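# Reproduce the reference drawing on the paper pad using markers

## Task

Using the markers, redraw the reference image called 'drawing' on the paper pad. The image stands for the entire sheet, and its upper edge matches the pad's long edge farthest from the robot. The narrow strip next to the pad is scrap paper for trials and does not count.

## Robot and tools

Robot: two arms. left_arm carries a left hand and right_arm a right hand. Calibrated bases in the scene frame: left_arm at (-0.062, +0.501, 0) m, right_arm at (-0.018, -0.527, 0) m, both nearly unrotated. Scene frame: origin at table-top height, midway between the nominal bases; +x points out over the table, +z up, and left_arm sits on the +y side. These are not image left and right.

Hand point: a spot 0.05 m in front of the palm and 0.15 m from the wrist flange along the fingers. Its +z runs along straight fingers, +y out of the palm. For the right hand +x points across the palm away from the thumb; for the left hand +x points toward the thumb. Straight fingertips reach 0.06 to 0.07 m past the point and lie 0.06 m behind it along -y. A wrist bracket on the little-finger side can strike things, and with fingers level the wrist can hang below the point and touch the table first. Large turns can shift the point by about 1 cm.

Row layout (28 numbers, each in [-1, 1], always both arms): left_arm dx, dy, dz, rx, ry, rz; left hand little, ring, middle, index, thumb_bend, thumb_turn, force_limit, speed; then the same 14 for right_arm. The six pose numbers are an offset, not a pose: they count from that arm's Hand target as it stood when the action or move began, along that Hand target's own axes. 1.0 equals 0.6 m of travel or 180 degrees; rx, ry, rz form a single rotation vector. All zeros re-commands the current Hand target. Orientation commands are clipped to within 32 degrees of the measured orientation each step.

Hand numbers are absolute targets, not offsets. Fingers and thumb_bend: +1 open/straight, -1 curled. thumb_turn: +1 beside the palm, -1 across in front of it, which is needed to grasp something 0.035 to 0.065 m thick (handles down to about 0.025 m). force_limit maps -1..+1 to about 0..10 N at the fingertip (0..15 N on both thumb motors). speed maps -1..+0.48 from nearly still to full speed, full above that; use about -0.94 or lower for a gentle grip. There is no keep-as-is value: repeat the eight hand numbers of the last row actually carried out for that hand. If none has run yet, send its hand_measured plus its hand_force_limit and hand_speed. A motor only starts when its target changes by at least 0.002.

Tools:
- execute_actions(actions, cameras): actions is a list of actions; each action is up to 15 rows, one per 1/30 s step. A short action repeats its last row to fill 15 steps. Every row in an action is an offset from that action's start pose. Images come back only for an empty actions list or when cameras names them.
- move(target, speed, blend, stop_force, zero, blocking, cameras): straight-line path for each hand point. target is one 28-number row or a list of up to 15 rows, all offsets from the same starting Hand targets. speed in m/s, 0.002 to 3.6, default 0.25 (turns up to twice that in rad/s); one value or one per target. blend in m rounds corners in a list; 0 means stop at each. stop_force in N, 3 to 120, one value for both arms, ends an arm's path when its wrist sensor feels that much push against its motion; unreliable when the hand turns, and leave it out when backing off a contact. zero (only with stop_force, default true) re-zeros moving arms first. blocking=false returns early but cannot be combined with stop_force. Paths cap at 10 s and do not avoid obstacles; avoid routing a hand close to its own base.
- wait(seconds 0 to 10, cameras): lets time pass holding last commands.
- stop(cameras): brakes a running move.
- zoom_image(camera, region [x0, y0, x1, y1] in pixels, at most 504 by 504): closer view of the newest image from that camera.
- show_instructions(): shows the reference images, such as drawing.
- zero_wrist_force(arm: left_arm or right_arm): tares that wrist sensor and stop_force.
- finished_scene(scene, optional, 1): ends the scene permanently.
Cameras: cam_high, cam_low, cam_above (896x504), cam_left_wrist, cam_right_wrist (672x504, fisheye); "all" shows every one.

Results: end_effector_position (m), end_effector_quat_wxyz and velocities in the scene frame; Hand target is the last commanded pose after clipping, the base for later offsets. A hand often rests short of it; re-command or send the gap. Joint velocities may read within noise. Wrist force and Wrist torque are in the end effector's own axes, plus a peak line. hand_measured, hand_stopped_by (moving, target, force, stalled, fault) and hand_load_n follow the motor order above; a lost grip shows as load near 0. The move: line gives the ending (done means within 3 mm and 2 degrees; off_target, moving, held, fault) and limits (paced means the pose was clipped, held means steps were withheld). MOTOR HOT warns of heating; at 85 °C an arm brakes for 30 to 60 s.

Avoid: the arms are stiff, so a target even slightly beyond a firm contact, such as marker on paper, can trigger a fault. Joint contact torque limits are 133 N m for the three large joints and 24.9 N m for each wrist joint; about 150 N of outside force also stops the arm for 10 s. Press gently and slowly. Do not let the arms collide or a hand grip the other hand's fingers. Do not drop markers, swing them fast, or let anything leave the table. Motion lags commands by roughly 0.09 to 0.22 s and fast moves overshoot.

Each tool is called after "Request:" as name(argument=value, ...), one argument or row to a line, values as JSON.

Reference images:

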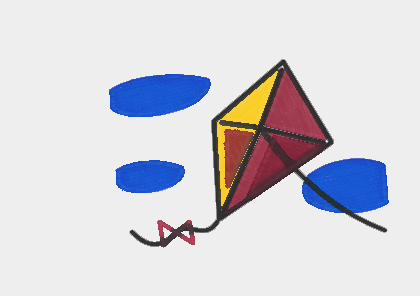

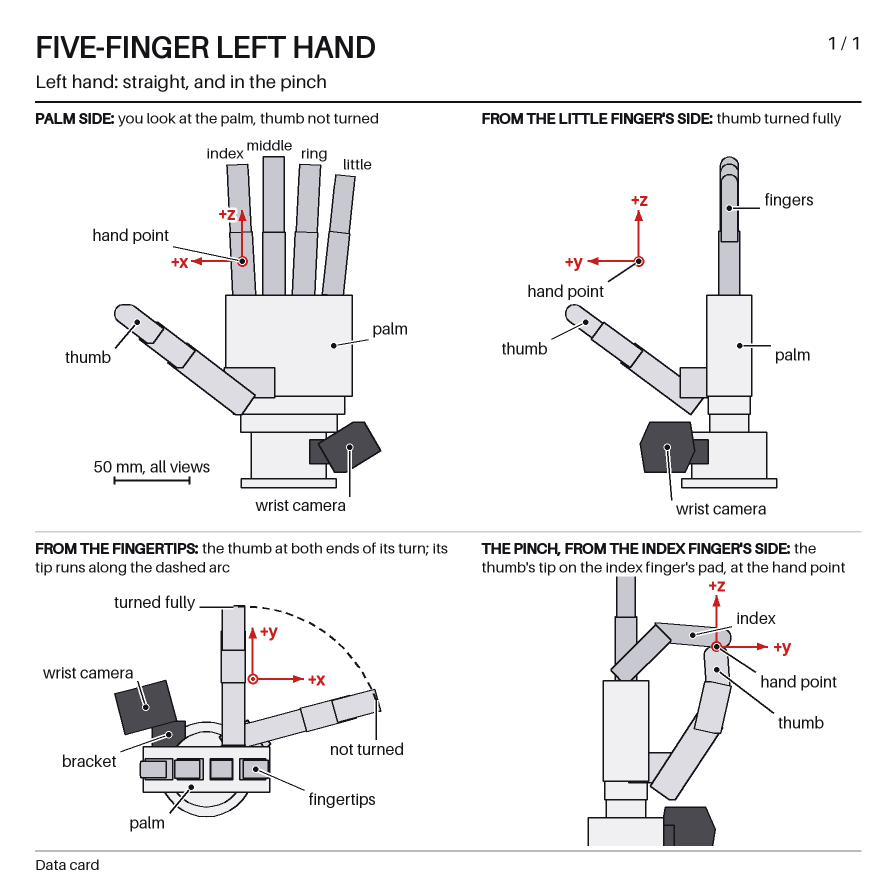

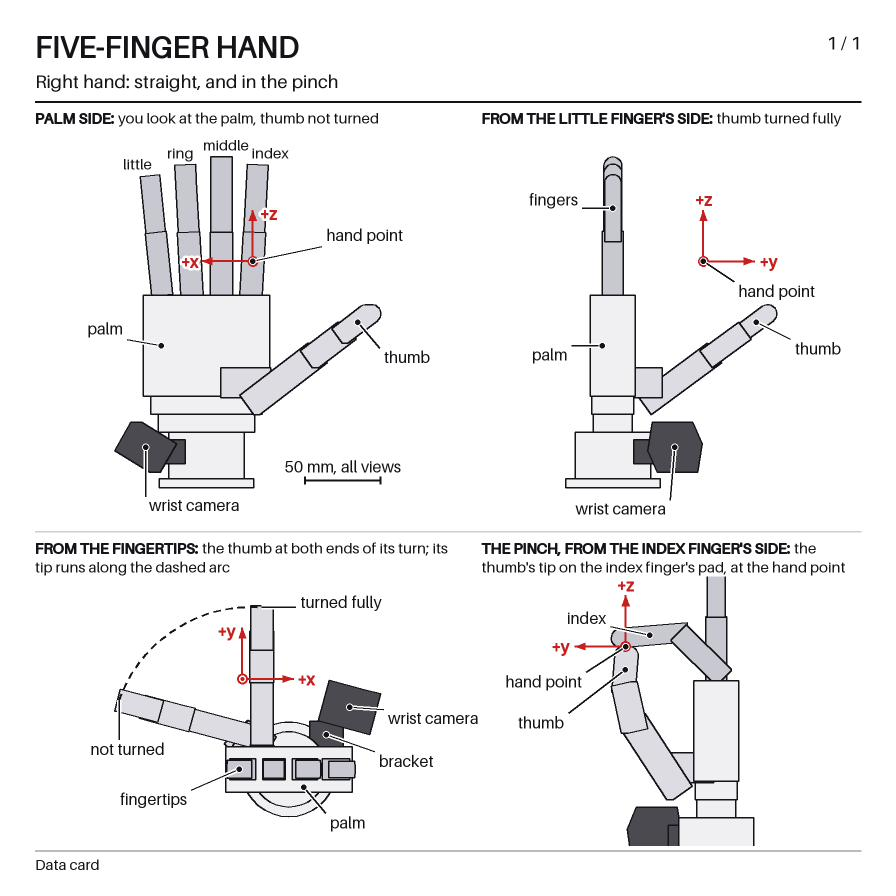

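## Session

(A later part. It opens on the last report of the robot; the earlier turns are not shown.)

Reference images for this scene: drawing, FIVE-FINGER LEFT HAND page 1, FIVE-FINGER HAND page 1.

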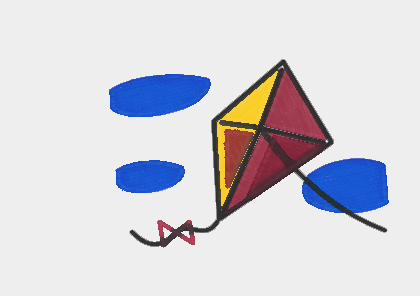

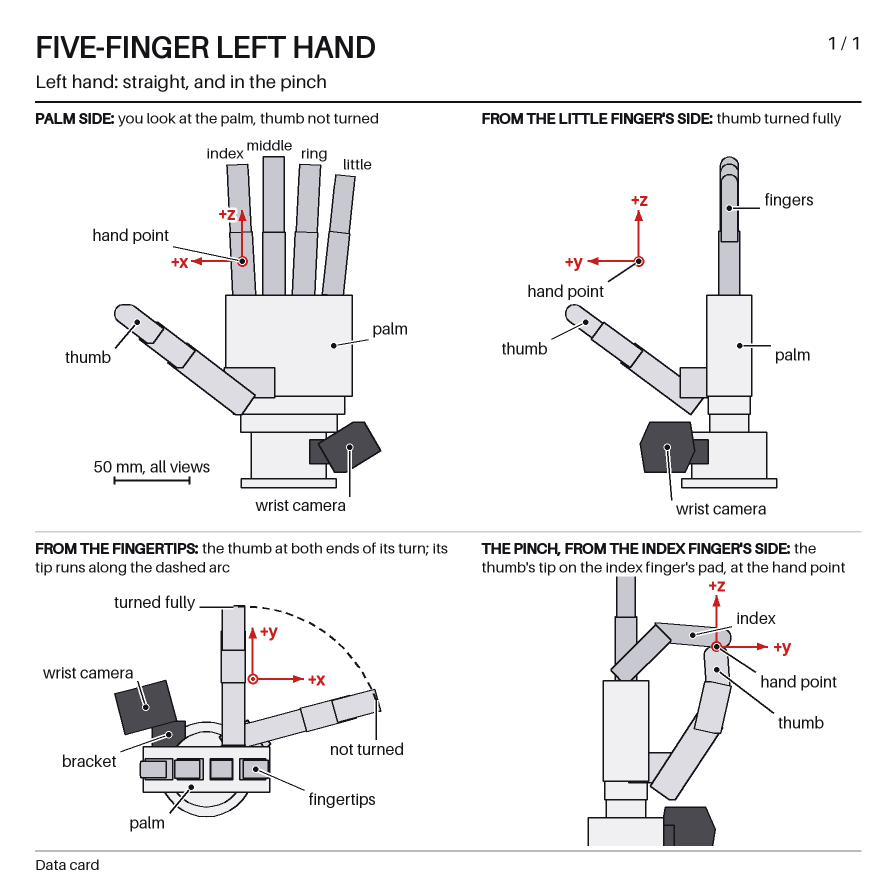

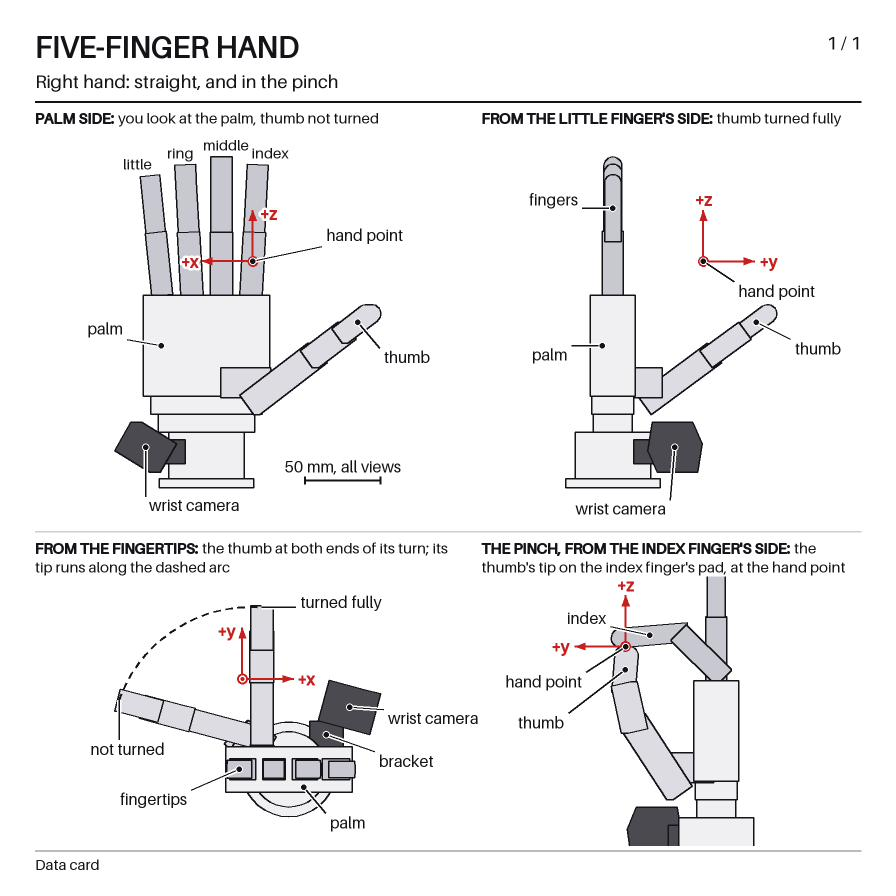

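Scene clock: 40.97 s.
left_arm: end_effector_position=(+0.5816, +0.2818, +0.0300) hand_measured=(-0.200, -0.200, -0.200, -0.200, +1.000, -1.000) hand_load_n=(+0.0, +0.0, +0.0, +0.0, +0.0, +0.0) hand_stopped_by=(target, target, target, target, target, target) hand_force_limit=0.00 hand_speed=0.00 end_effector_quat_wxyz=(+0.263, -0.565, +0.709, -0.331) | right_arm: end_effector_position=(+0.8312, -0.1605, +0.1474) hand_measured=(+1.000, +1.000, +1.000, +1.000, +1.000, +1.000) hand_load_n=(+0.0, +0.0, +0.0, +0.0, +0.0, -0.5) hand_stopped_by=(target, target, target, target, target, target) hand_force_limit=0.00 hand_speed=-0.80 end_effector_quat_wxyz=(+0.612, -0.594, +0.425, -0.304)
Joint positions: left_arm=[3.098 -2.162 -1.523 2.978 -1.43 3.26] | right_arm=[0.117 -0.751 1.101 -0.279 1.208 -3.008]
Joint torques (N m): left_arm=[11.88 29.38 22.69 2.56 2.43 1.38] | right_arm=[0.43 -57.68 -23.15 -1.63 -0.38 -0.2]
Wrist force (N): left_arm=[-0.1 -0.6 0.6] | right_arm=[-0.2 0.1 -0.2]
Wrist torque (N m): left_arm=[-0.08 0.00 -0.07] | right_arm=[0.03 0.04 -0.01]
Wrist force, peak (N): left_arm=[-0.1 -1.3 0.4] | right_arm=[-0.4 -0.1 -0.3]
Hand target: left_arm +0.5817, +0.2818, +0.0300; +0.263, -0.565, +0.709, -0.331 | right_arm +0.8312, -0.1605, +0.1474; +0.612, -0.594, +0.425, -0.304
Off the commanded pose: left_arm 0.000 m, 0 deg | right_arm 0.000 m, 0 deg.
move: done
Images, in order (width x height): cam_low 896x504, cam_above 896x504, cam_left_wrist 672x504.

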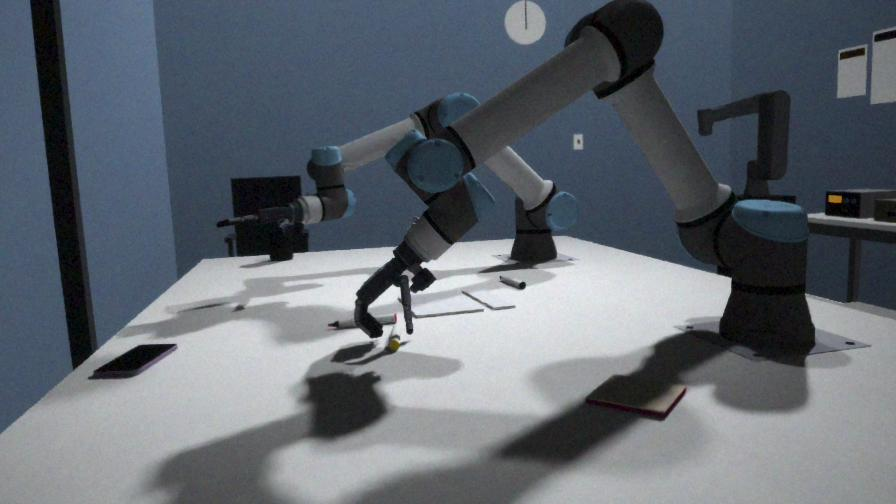

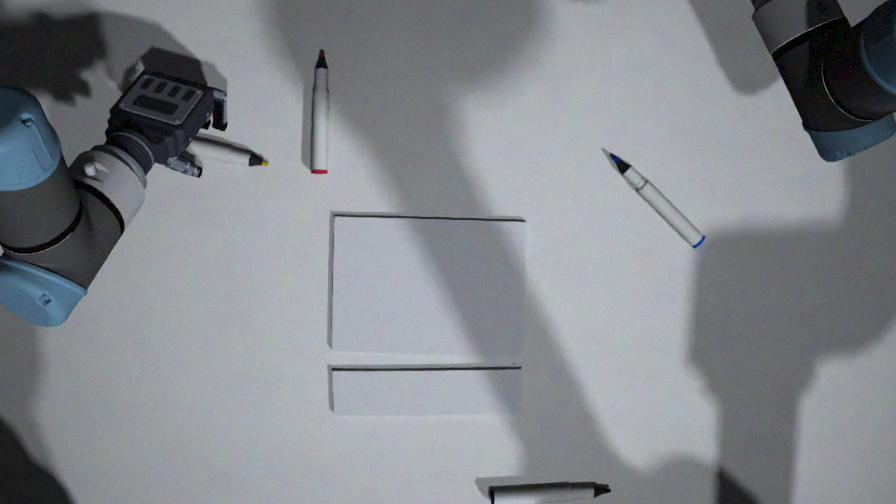

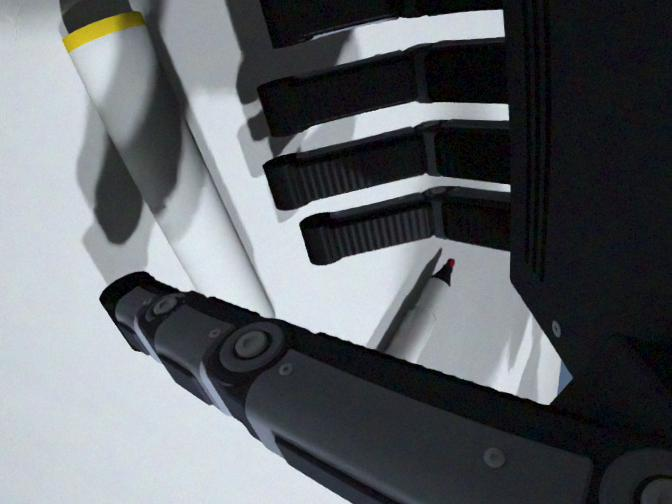

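Request:
move(
  target=[0,0.0255,0.0214,0,0,0,-0.2,-0.2,-0.2,-0.2,1,-1,0,0,0,0,0,0,0,0,1,1,1,1,1,1,0,-0.8],
  speed=0.01,
  stop_force=3,
  cameras=["cam_above","cam_left_wrist","cam_low"],
)

Request:
zoom_image(
  camera="cam_low",
  region=[320, 240, 460, 370],
)

Scene clock: 44.30 s.
left_arm: end_effector_position=(+0.5817, +0.2818, +0.0172) hand_measured=(-0.200, -0.200, -0.200, -0.200, +1.000, -1.000) hand_load_n=(+0.0, +0.0, -1.0, +0.0, +0.0, +0.0) hand_stopped_by=(target, target, target, target, target, target) hand_force_limit=0.00 hand_speed=0.00 end_effector_quat_wxyz=(+0.263, -0.565, +0.709, -0.331) | right_arm: end_effector_position=(+0.8312, -0.1605, +0.1474) hand_measured=(+1.000, +1.000, +1.000, +1.000, +1.000, +1.000) hand_load_n=(-0.5, +0.0, +0.0, +0.0, +0.0, +0.0) hand_stopped_by=(target, target, target, target, target, target) hand_force_limit=0.00 hand_speed=-0.80 end_effector_quat_wxyz=(+0.612, -0.594, +0.425, -0.304)
Joint positions: left_arm=[3.098 -2.178 -1.534 3.005 -1.43 3.26] | right_arm=[0.117 -0.751 1.101 -0.279 1.208 -3.008]
Joint torques (N m): left_arm=[5.71 47.46 20.82 -3.71 1.14 0.86] | right_arm=[0.34 -56.71 -21.58 -2.02 -0.41 -0.29]
Wrist force (N): left_arm=[-0.1 -4.6 -0.8] | right_arm=[-0.1 -0.1 -0.6]
Wrist torque (N m): left_arm=[-0.12 -0.04 0.01] | right_arm=[0.02 0.04 -0.01]
Wrist force, peak (N): left_arm=[0.3 -9.4 -4.2] | right_arm=[-0.1 -0.1 -0.6]
Hand target: left_arm +0.5817, +0.2818, +0.0172; +0.263, -0.565, +0.709, -0.331 (not the last commanded pose) | right_arm +0.8312, -0.1605, +0.1474; +0.612, -0.594, +0.425, -0.304
Off the commanded pose: left_arm 0.007 m, 0 deg | right_arm 0.000 m, 0 deg.
move: contact (left_arm)
Images, in order (width x height): cam_low 896x504, cam_above 896x504, cam_left_wrist 672x504.

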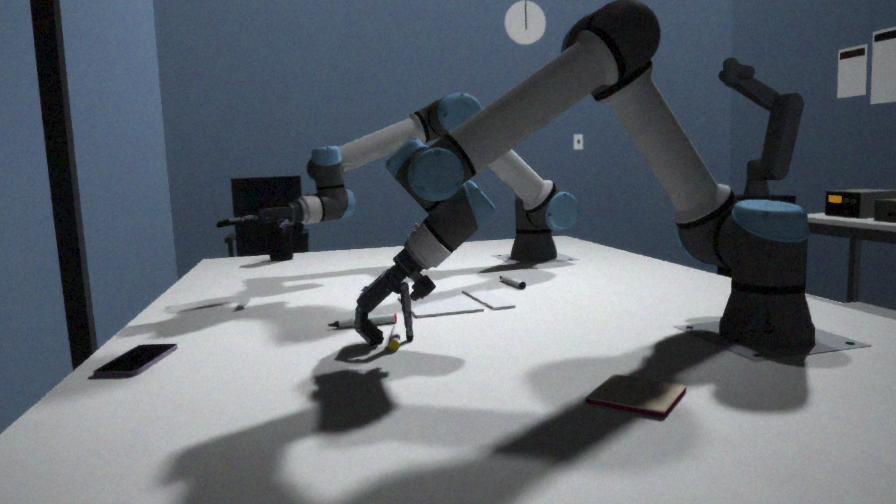

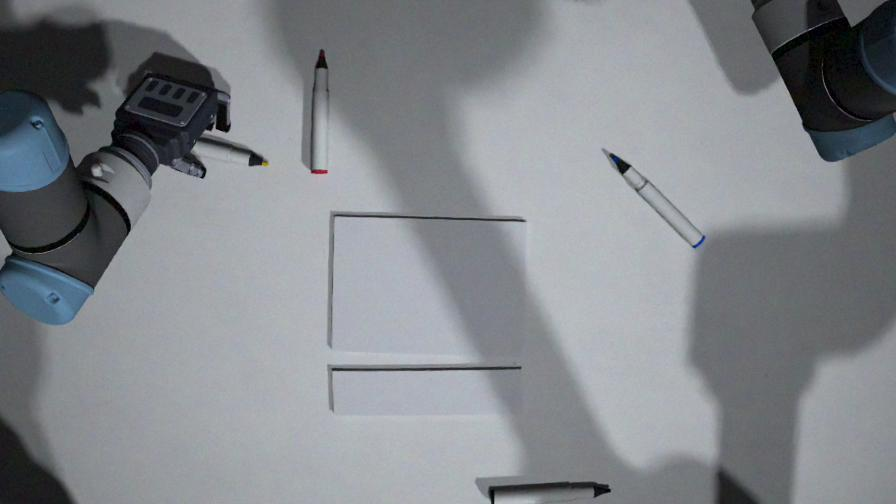

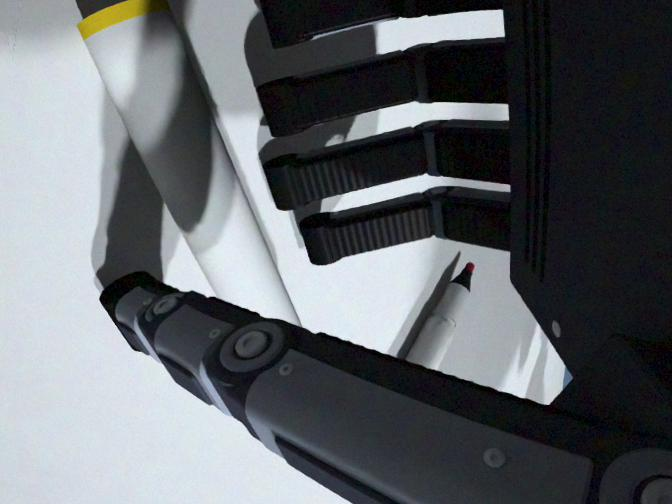

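Scaled by 3.600 from the camera's 896x504 image, which has a finer 1280x720 frame.

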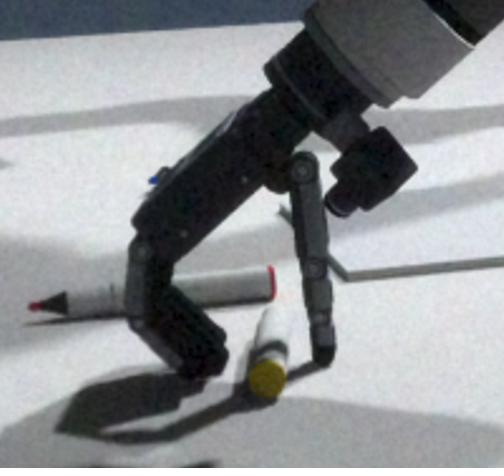

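Request:
move(
  target=[
    [0,0.0007,-0.006,0,0,0,-0.2,-0.2,-0.2,-0.2,1,-1,0,0,0,0,0,0,0,0,1,1,1,1,1,1,0,-0.8],
    [0,0.0007,-0.006,0,0,0,-0.2,-0.2,-0.38,-0.38,1,-1,-0.5,-0.9,0,0,0,0,0,0,1,1,1,1,1,1,0,-0.8],
  ],
  speed=0.05,
  cameras=["cam_above","cam_left_wrist","cam_low"],
)

Request:
zoom_image(
  camera="cam_low",
  region=[320, 240, 460, 370],
)

Request:
zoom_image(
  camera="cam_above",
  region=[130, 70, 300, 200],
)

Scene clock: 47.43 s.
left_arm: end_effector_position=(+0.5788, +0.2825, +0.0192) hand_measured=(-0.200, -0.200, -0.380, -0.380, +1.000, -1.000) hand_load_n=(+0.0, +0.0, +0.0, +0.0, +0.0, +0.0) hand_stopped_by=(target, target, target, target, target, target) hand_force_limit=-0.50 hand_speed=-0.90 end_effector_quat_wxyz=(+0.263, -0.565, +0.709, -0.331) | right_arm: end_effector_position=(+0.8312, -0.1605, +0.1474) hand_measured=(+1.000, +1.000, +1.000, +1.000, +1.000, +1.000) hand_load_n=(+0.0, +0.0, +0.0, +0.0, +0.0, -0.5) hand_stopped_by=(target, target, target, target, target, target) hand_force_limit=0.00 hand_speed=-0.80 end_effector_quat_wxyz=(+0.612, -0.594, +0.425, -0.304)
Joint positions: left_arm=[3.099 -2.169 -1.543 3.005 -1.429 3.26] | right_arm=[0.117 -0.751 1.101 -0.279 1.208 -3.008]
Joint torques (N m): left_arm=[10.98 49.68 8.29 2.27 2.29 1.53] | right_arm=[-0.48 -57.36 -22.32 -2.02 -0.32 -0.24]
Wrist force (N): left_arm=[0.0 -0.7 0.2] | right_arm=[0.0 0.0 -0.2]
Wrist torque (N m): left_arm=[-0.08 -0.03 -0.07] | right_arm=[0.01 0.01 -0.01]
Wrist force, peak (N): left_arm=[-0.3 -4.7 -1.4] | right_arm=[0.2 0.0 -0.5]
Hand target: left_arm +0.5788, +0.2825, +0.0192; +0.263, -0.565, +0.709, -0.331 | right_arm +0.8312, -0.1605, +0.1474; +0.612, -0.594, +0.425, -0.304
Off the commanded pose: left_arm 0.000 m, 0 deg | right_arm 0.000 m, 0 deg.
move: done
Images, in order (width x height): cam_low 896x504, cam_above 896x504, cam_left_wrist 672x504.

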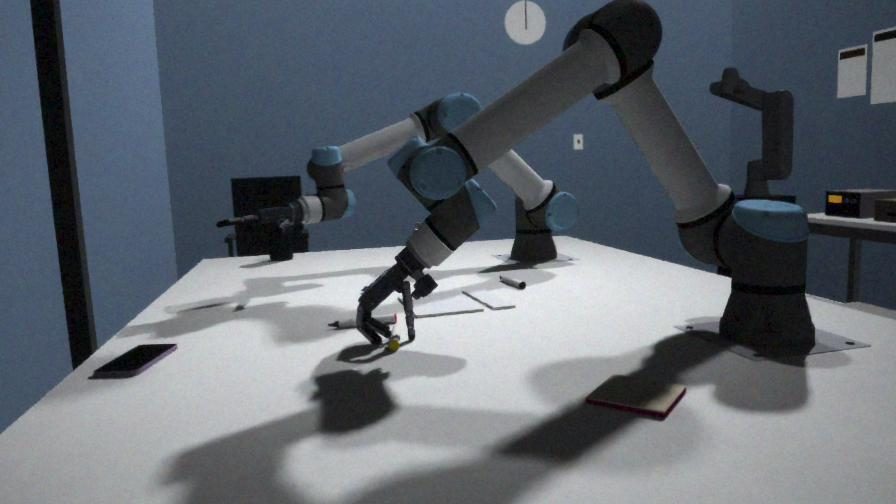

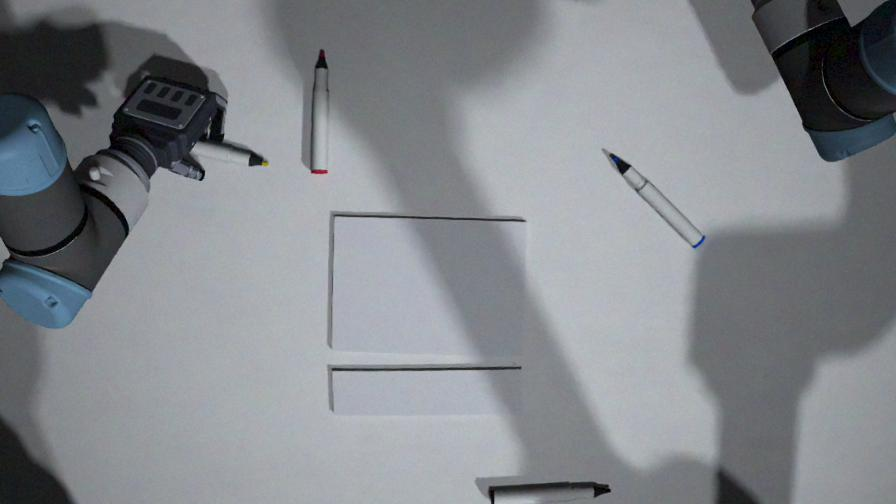

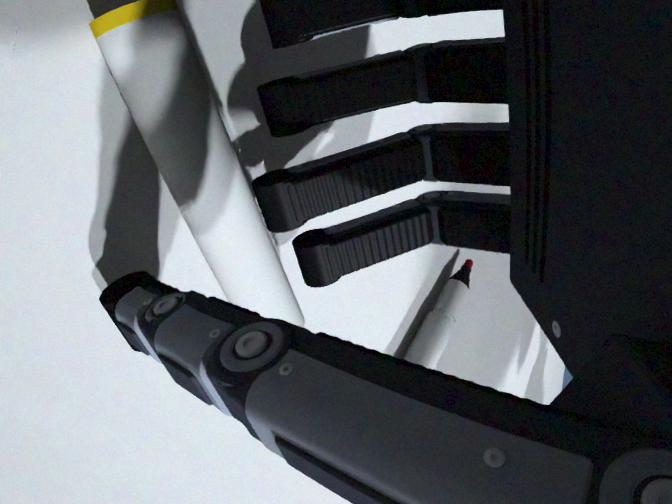

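Scaled by 3.600 from the camera's 896x504 image, which has a finer 1280x720 frame.

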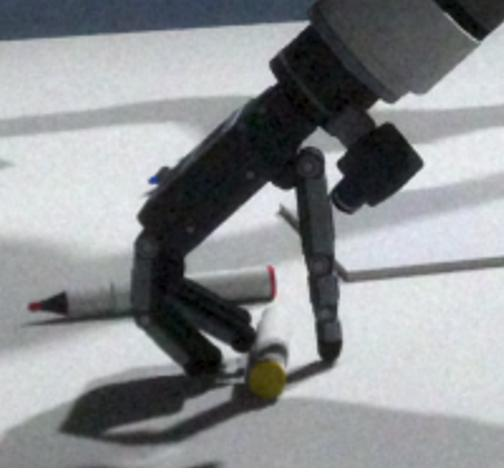

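Scaled by 2.965 from the camera's 896x504 image, which has a finer 1280x720 frame.

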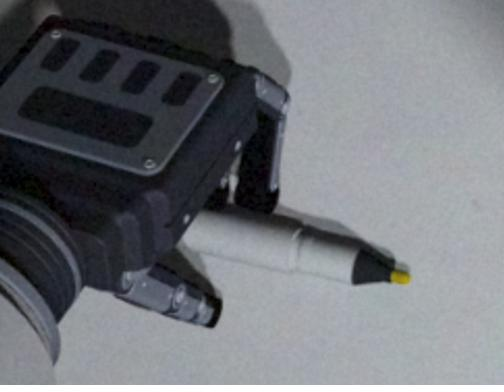

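Request:
move(
  target=[
    [0,0,0,0,0,0,-0.3,-0.3,-0.38,-0.38,0.6,-1,-0.5,-0.85,0,0,0,0,0,0,1,1,1,1,1,1,0,-0.8],
    [0,0.0047,0.004,0,0,0,-0.3,-0.3,-0.38,-0.38,0.6,-1,-0.5,-0.85,0,0,0,0,0,0,1,1,1,1,1,1,0,-0.8],
  ],
  speed=0.02,
  cameras=["cam_left_wrist","cam_low"],
)

Request:
zoom_image(
  camera="cam_low",
  region=[350, 290, 440, 360],
)

Scene clock: 50.63 s.
left_arm: end_effector_position=(+0.5789, +0.2825, +0.0157) hand_measured=(-0.300, -0.300, -0.380, -0.380, +0.724, -1.000) hand_load_n=(+0.0, +0.0, +1.5, +0.0, +9.0, +0.5) hand_stopped_by=(target, target, target, target, force, target) hand_force_limit=-0.50 hand_speed=-0.85 end_effector_quat_wxyz=(+0.263, -0.565, +0.709, -0.331) | right_arm: end_effector_position=(+0.8312, -0.1605, +0.1474) hand_measured=(+1.000, +1.000, +1.000, +1.000, +1.000, +1.000) hand_load_n=(+0.0, +0.0, +0.0, +0.0, +0.0, +0.0) hand_stopped_by=(target, target, target, target, target, target) hand_force_limit=0.00 hand_speed=-0.80 end_effector_quat_wxyz=(+0.612, -0.594, +0.425, -0.304)
Joint positions: left_arm=[3.099 -2.174 -1.545 3.012 -1.429 3.26] | right_arm=[0.117 -0.751 1.101 -0.279 1.208 -3.008]
Joint torques (N m): left_arm=[9.01 15.45 -0.81 1.61 0.94 1.03] | right_arm=[0.45 -58.02 -22.92 -2.1 -0.24 -0.13]
Wrist force (N): left_arm=[0.5 -21.1 -19.4] | right_arm=[-0.1 -0.1 0.0]
Wrist torque (N m): left_arm=[-1.14 -0.29 0.16] | right_arm=[-0.01 0.01 -0.01]
Wrist force, peak (N): left_arm=[0.5 -21.1 -19.4] | right_arm=[0.0 -0.1 -0.6]
Hand target: left_arm +0.5788, +0.2825, +0.0155; +0.263, -0.565, +0.709, -0.331 | right_arm +0.8312, -0.1605, +0.1474; +0.612, -0.594, +0.425, -0.304
Off the commanded pose: left_arm 0.000 m, 0 deg | right_arm 0.000 m, 0 deg.
move: done
Images, in order (width x height): cam_low 896x504, cam_left_wrist 672x504.

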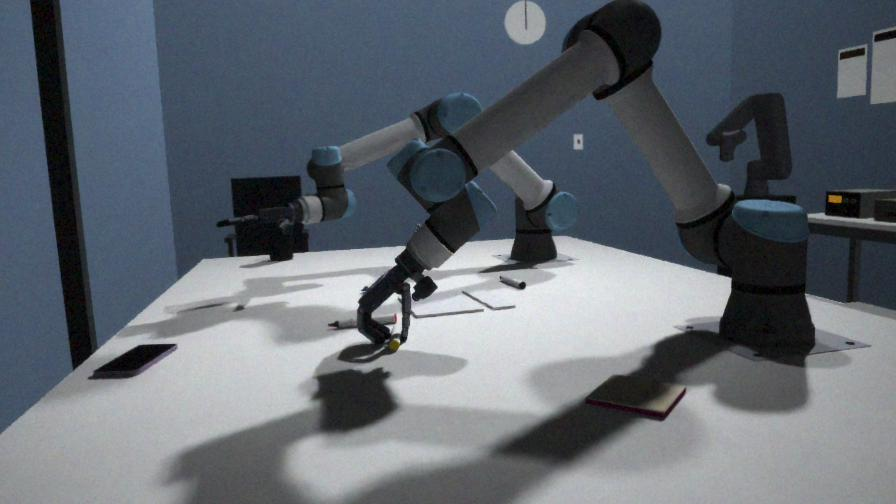

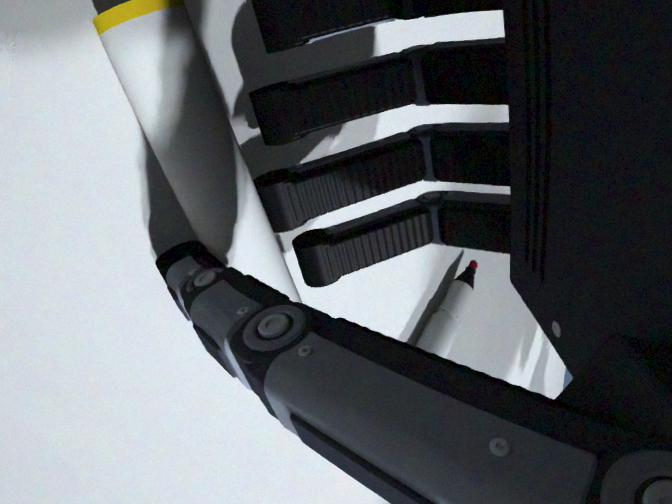

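Scaled by 5.600 from the camera's 896x504 image, which has a finer 1280x720 frame.

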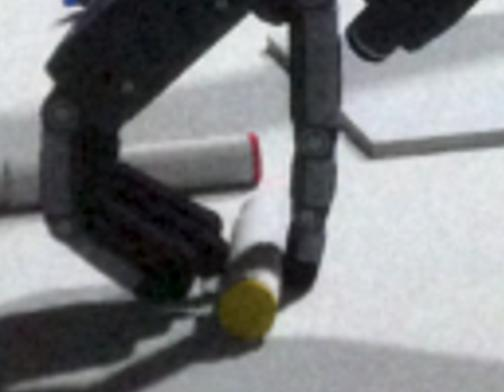

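Request:
move(
  target=[0,-0.0047,-0.004,0,0,0,-0.3,-0.3,-0.38,-0.38,0.724,-1,-0.5,-0.85,0,0,0,0,0,0,1,1,1,1,1,1,0,-0.8],
  speed=0.03,
)

Scene clock: 52.03 s.
left_arm: end_effector_position=(+0.5788, +0.2825, +0.0191) hand_measured=(-0.300, -0.300, -0.380, -0.380, +0.726, -1.000) hand_load_n=(+0.0, +0.0, +4.5, +0.0, +8.0, +0.5) hand_stopped_by=(target, target, target, target, force, target) hand_force_limit=-0.50 hand_speed=-0.85 end_effector_quat_wxyz=(+0.263, -0.565, +0.709, -0.331) | right_arm: end_effector_position=(+0.8312, -0.1605, +0.1474) hand_measured=(+1.000, +1.000, +1.000, +1.000, +1.000, +1.000) hand_load_n=(+0.0, +0.0, +0.0, +0.0, +0.0, -0.5) hand_stopped_by=(target, target, target, target, target, target) hand_force_limit=0.00 hand_speed=-0.80 end_effector_quat_wxyz=(+0.612, -0.594, +0.425, -0.304)
Joint positions: left_arm=[3.099 -2.169 -1.543 3.005 -1.429 3.26] | right_arm=[0.117 -0.751 1.101 -0.279 1.208 -3.008]
Joint torques (N m): left_arm=[4.92 50.04 22.69 -3.44 -1.96 0.13] | right_arm=[0.01 -57.13 -22.43 -2.16 -0.22 -0.29]
Wrist force (N): left_arm=[-0.6 -0.4 0.1] | right_arm=[0.0 0.0 -0.3]
Wrist torque (N m): left_arm=[-0.04 0.07 -0.11] | right_arm=[0.02 0.01 0.00]
Wrist force, peak (N): left_arm=[0.7 -25.9 -22.8] | right_arm=[-0.1 0.1 -0.4]
Hand target: left_arm +0.5788, +0.2825, +0.0192; +0.263, -0.565, +0.709, -0.331 | right_arm +0.8312, -0.1605, +0.1474; +0.612, -0.594, +0.425, -0.304
Off the commanded pose: left_arm 0.000 m, 0 deg | right_arm 0.000 m, 0 deg.
move: done

Request:
wait(
  seconds=0.1,
  cameras=["cam_low","cam_left_wrist","cam_above"],
)

Request:
zoom_image(
  camera="cam_low",
  region=[350, 290, 440, 360],
)

Request:
zoom_image(
  camera="cam_above",
  region=[130, 70, 300, 200],
)

Scene clock: 52.53 s.
left_arm: end_effector_position=(+0.5788, +0.2825, +0.0192) hand_measured=(-0.300, -0.300, -0.380, -0.380, +0.726, -1.000) hand_load_n=(+0.0, +0.0, +4.5, +0.0, +7.5, +0.0) hand_stopped_by=(target, target, target, target, force, target) hand_force_limit=-0.50 hand_speed=-0.85 end_effector_quat_wxyz=(+0.263, -0.565, +0.709, -0.331) | right_arm: end_effector_position=(+0.8312, -0.1605, +0.1474) hand_measured=(+1.000, +1.000, +1.000, +1.000, +1.000, +1.000) hand_load_n=(-0.5, +0.0, +0.0, -0.5, +0.0, -0.5) hand_stopped_by=(target, target, target, target, target, target) hand_force_limit=0.00 hand_speed=-0.80 end_effector_quat_wxyz=(+0.612, -0.594, +0.425, -0.304)
Joint positions: left_arm=[3.099 -2.169 -1.543 3.005 -1.429 3.26] | right_arm=[0.117 -0.751 1.101 -0.279 1.208 -3.008]
Joint torques (N m): left_arm=[4.4 50.07 23.05 -3.37 -2.33 0.2] | right_arm=[-0.53 -57.05 -23.34 -2.23 -0.26 -0.27]
Wrist force (N): left_arm=[-0.4 -0.6 0.2] | right_arm=[-0.1 -0.1 0.0]
Wrist torque (N m): left_arm=[-0.08 0.04 -0.09] | right_arm=[-0.02 0.02 -0.01]
Wrist force, peak (N): left_arm=[-0.4 -0.9 0.7] | right_arm=[-0.1 0.0 -0.5]
Hand target: left_arm +0.5788, +0.2825, +0.0192; +0.263, -0.565, +0.709, -0.331 | right_arm +0.8312, -0.1605, +0.1474; +0.612, -0.594, +0.425, -0.304
Off the commanded pose: left_arm 0.000 m, 0 deg | right_arm 0.000 m, 0 deg.
wait: 0.10 s; at rest from the start
Images, in order (width x height): cam_low 896x504, cam_above 896x504, cam_left_wrist 672x504.

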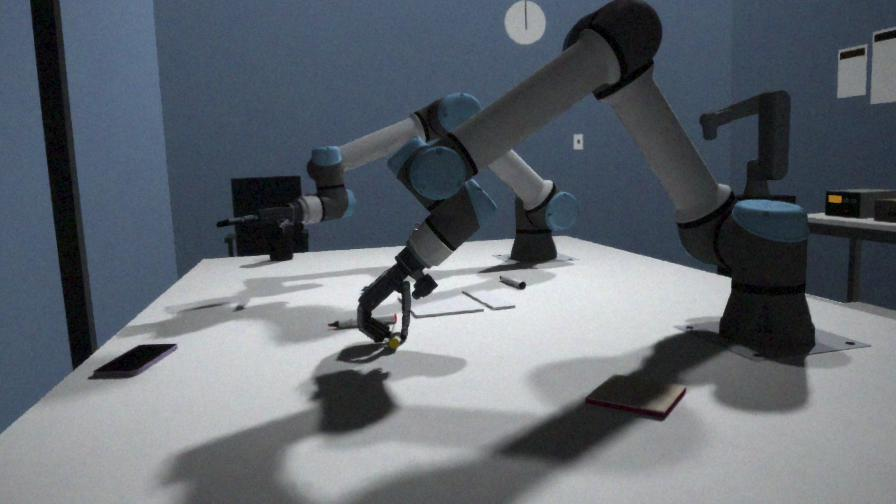

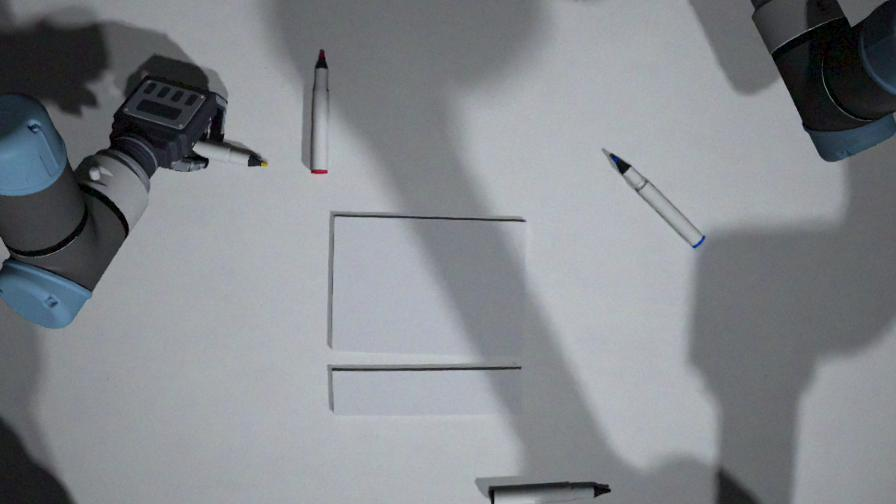

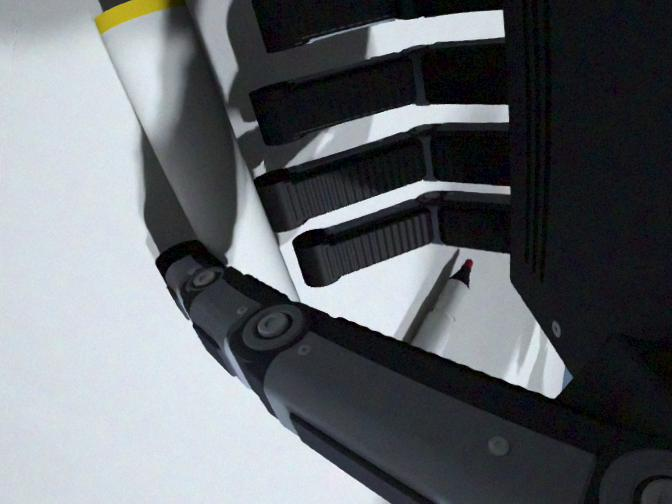

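Scaled by 5.600 from the camera's 896x504 image, which has a finer 1280x720 frame.

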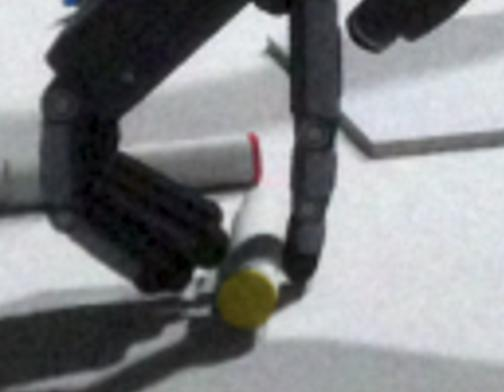

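Scaled by 2.965 from the camera's 896x504 image, which has a finer 1280x720 frame.

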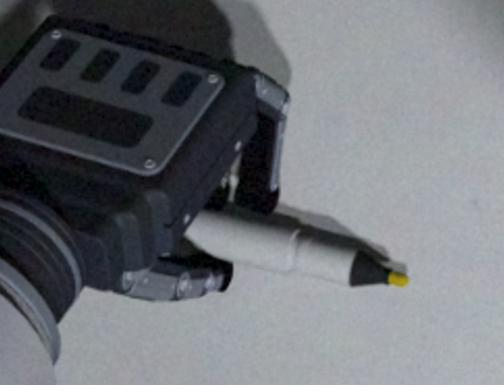

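Request:
move(
  target=[0,0,0,0,0,0,-0.3,-0.6,-0.38,-0.6,0.724,-1,-0.4,-0.92,0,0,0,0,0,0,1,1,1,1,1,1,0,-0.8],
  speed=0.03,
  cameras=["cam_low","cam_left_wrist"],
)

Request:
zoom_image(
  camera="cam_low",
  region=[350, 290, 440, 360],
)

Scene clock: 54.70 s.
left_arm: end_effector_position=(+0.5788, +0.2825, +0.0192) hand_measured=(-0.300, -0.600, -0.380, -0.600, +0.726, -1.000) hand_load_n=(+0.0, +0.0, +4.5, +0.0, +7.5, +0.5) hand_stopped_by=(target, target, target, target, force, target) hand_force_limit=-0.40 hand_speed=-0.92 end_effector_quat_wxyz=(+0.263, -0.565, +0.709, -0.331) | right_arm: end_effector_position=(+0.8312, -0.1605, +0.1474) hand_measured=(+1.000, +1.000, +1.000, +1.000, +1.000, +1.000) hand_load_n=(+0.0, +0.0, +0.0, +0.0, +0.0, +0.0) hand_stopped_by=(target, target, target, target, target, target) hand_force_limit=0.00 hand_speed=-0.80 end_effector_quat_wxyz=(+0.612, -0.594, +0.425, -0.304)
Joint positions: left_arm=[3.099 -2.169 -1.543 3.005 -1.429 3.26] | right_arm=[0.117 -0.751 1.101 -0.279 1.208 -3.008]
Joint torques (N m): left_arm=[4.21 49.36 22.54 -3.43 -2.28 0.18] | right_arm=[0.33 -57.75 -22.19 -2.07 -0.52 -0.35]
Wrist force (N): left_arm=[-0.3 -0.6 0.5] | right_arm=[-0.1 0.1 -0.1]
Wrist torque (N m): left_arm=[-0.10 0.04 -0.09] | right_arm=[0.01 0.02 0.00]
Wrist force, peak (N): left_arm=[-0.7 -0.7 0.9] | right_arm=[-0.2 -0.1 -0.5]
Hand target: left_arm +0.5788, +0.2825, +0.0192; +0.263, -0.565, +0.709, -0.331 | right_arm +0.8312, -0.1605, +0.1474; +0.612, -0.594, +0.425, -0.304
Off the commanded pose: left_arm 0.000 m, 0 deg | right_arm 0.000 m, 0 deg.
move: done
Images, in order (width x height): cam_low 896x504, cam_left_wrist 672x504.

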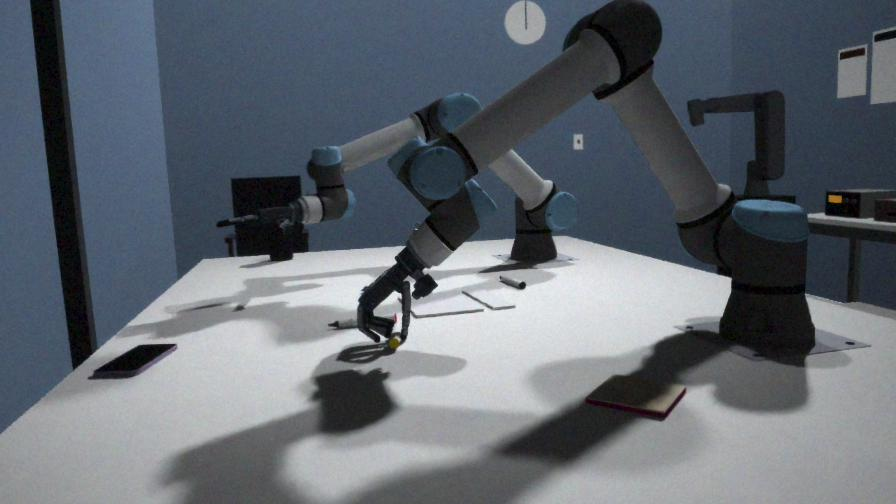

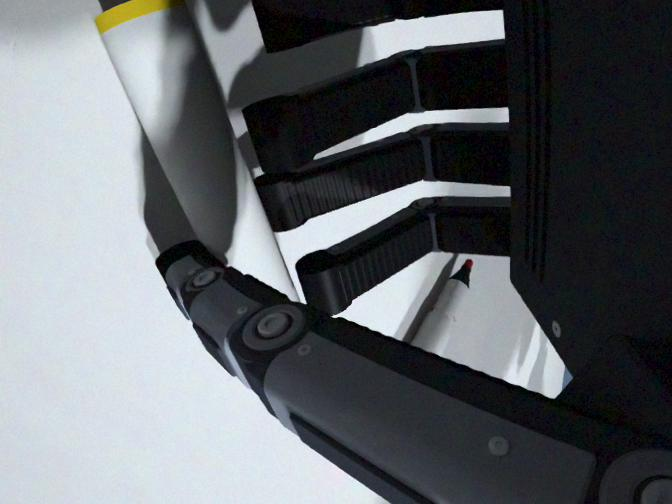

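Scaled by 5.600 from the camera's 896x504 image, which has a finer 1280x720 frame.

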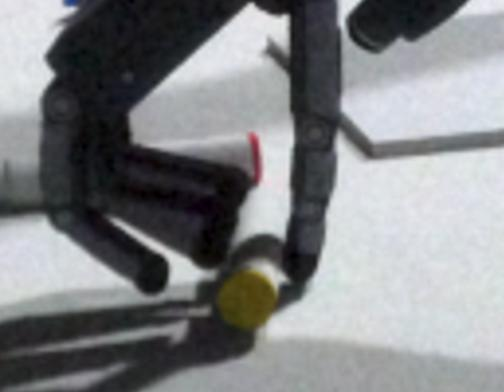

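Request:
move(
  target=[0,0.0051,0.0043,0,0,0,-0.3,-0.6,-0.38,-0.6,0.724,-1,-0.4,-0.92,0,0,0,0,0,0,1,1,1,1,1,1,0,-0.8],
  speed=0.006,
  stop_force=3,
)

Scene clock: 61.17 s.
left_arm: end_effector_position=(+0.5788, +0.2825, +0.0164) hand_measured=(-0.300, -0.600, -0.380, -0.600, +0.726, -1.000) hand_load_n=(+0.0, +0.0, +5.0, +0.0, +7.5, +0.5) hand_stopped_by=(target, target, target, target, force, target) hand_force_limit=-0.40 hand_speed=-0.92 end_effector_quat_wxyz=(+0.263, -0.565, +0.709, -0.331) | right_arm: end_effector_position=(+0.8312, -0.1605, +0.1474) hand_measured=(+1.000, +1.000, +1.000, +1.000, +1.000, +1.000) hand_load_n=(+0.0, +0.0, +0.0, +0.0, +0.0, -0.5) hand_stopped_by=(target, target, target, target, target, target) hand_force_limit=0.00 hand_speed=-0.80 end_effector_quat_wxyz=(+0.612, -0.594, +0.425, -0.304)
Joint positions: left_arm=[3.099 -2.173 -1.545 3.011 -1.429 3.26] | right_arm=[0.117 -0.751 1.101 -0.279 1.208 -3.008]
Joint torques (N m): left_arm=[3.15 46.89 21.23 -3.45 -2.22 -0.13] | right_arm=[-0.15 -57.72 -23.63 -2.34 -0.27 -0.23]
Wrist force (N): left_arm=[0.0 -4.2 -3.0] | right_arm=[0.0 0.0 -0.2]
Wrist torque (N m): left_arm=[-0.32 -0.04 -0.04] | right_arm=[0.00 0.00 0.00]
Wrist force, peak (N): left_arm=[0.0 -6.7 -5.9] | right_arm=[-0.3 -0.3 -0.4]
Hand target: left_arm +0.5788, +0.2825, +0.0164; +0.263, -0.565, +0.709, -0.331 (not the last commanded pose) | right_arm +0.8312, -0.1605, +0.1474; +0.612, -0.594, +0.425, -0.304
Off the commanded pose: left_arm 0.001 m, 0 deg | right_arm 0.000 m, 0 deg.
move: contact (left_arm)

Request:
move(
  target=[
    [0,-0.0004,-0.0004,0,0,0,-0.3,-0.6,-0.38,-0.6,0.85,-1,-0.4,-0.9,0,0,0,0,0,0,1,1,1,1,1,1,0,-0.8],
    [0,-0.0006,-0.0005,0,0,0,-0.3,-0.4,-0.2,-0.4,0.85,-1,-0.4,-0.85,0,0,0,0,0,0,1,1,1,1,1,1,0,-0.8],
    [0,-0.0766,-0.0643,0,0,0,-0.3,-0.4,-0.2,-0.4,0.85,-1,-0.4,-0.85,0,0,0,0,0,0,1,1,1,1,1,1,0,-0.8],
  ],
  speed=[0.02,0.02,0.05],
  cameras=["cam_low","cam_left_wrist","cam_above"],
)

Scene clock: 65.77 s.
left_arm: end_effector_position=(+0.5788, +0.2826, +0.0764) hand_measured=(-0.300, -0.400, -0.202, -0.400, +0.846, -1.000) hand_load_n=(+0.0, +0.0, +0.0, +0.0, +0.0, +0.0) hand_stopped_by=(target, target, target, target, target, target) hand_force_limit=-0.40 hand_speed=-0.85 end_effector_quat_wxyz=(+0.263, -0.565, +0.709, -0.331) | right_arm: end_effector_position=(+0.8312, -0.1605, +0.1474) hand_measured=(+1.000, +1.000, +1.000, +1.000, +1.000, +1.000) hand_load_n=(+0.0, +0.0, +0.0, +0.0, +0.0, -0.5) hand_stopped_by=(target, target, target, target, target, target) hand_force_limit=0.00 hand_speed=-0.80 end_effector_quat_wxyz=(+0.612, -0.594, +0.425, -0.304)
Joint positions: left_arm=[3.1 -2.104 -1.485 2.882 -1.429 3.26] | right_arm=[0.117 -0.751 1.101 -0.279 1.208 -3.008]
Joint torques (N m): left_arm=[11.04 48.6 24.09 -3.57 1.55 1.33] | right_arm=[-0.27 -58.05 -22.65 -2.46 -0.45 -0.22]
Wrist force (N): left_arm=[-0.1 -0.5 0.1] | right_arm=[-0.2 -0.1 -0.1]
Wrist torque (N m): left_arm=[-0.04 0.00 -0.09] | right_arm=[-0.01 0.04 -0.02]
Wrist force, peak (N): left_arm=[-0.3 -10.1 -0.4] | right_arm=[-0.1 0.1 -0.5]
Hand target: left_arm +0.5788, +0.2826, +0.0764; +0.263, -0.565, +0.709, -0.331 | right_arm +0.8312, -0.1605, +0.1474; +0.612, -0.594, +0.425, -0.304
Off the commanded pose: left_arm 0.000 m, 0 deg | right_arm 0.000 m, 0 deg.
move: done
Images, in order (width x height): cam_low 896x504, cam_above 896x504, cam_left_wrist 672x504.

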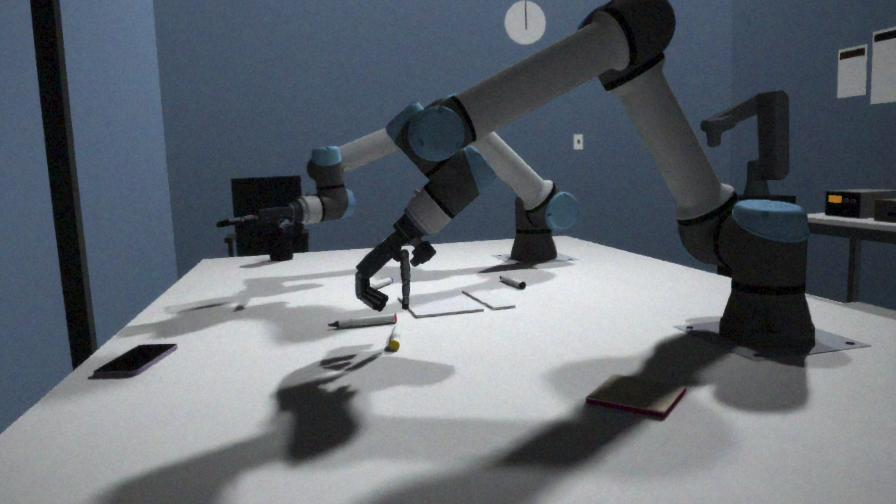

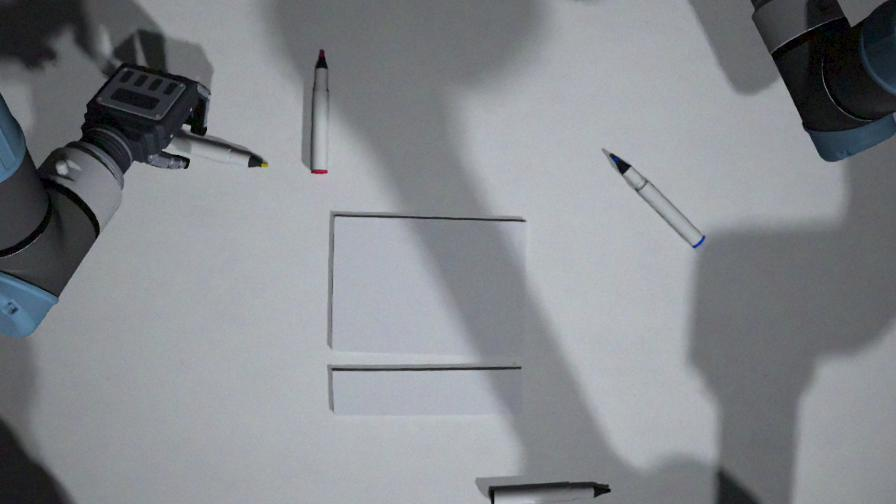

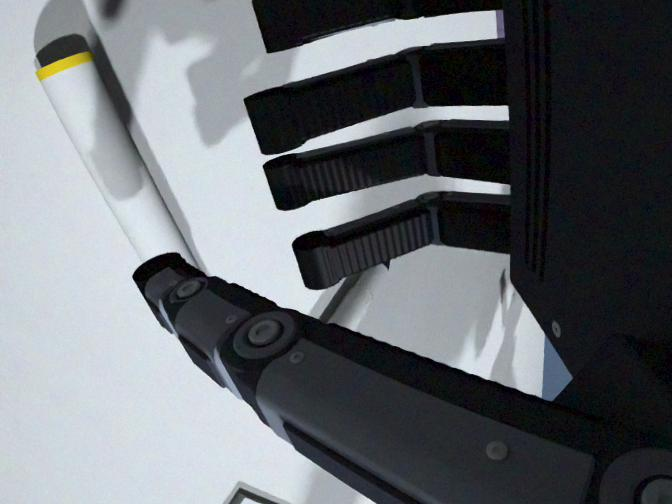

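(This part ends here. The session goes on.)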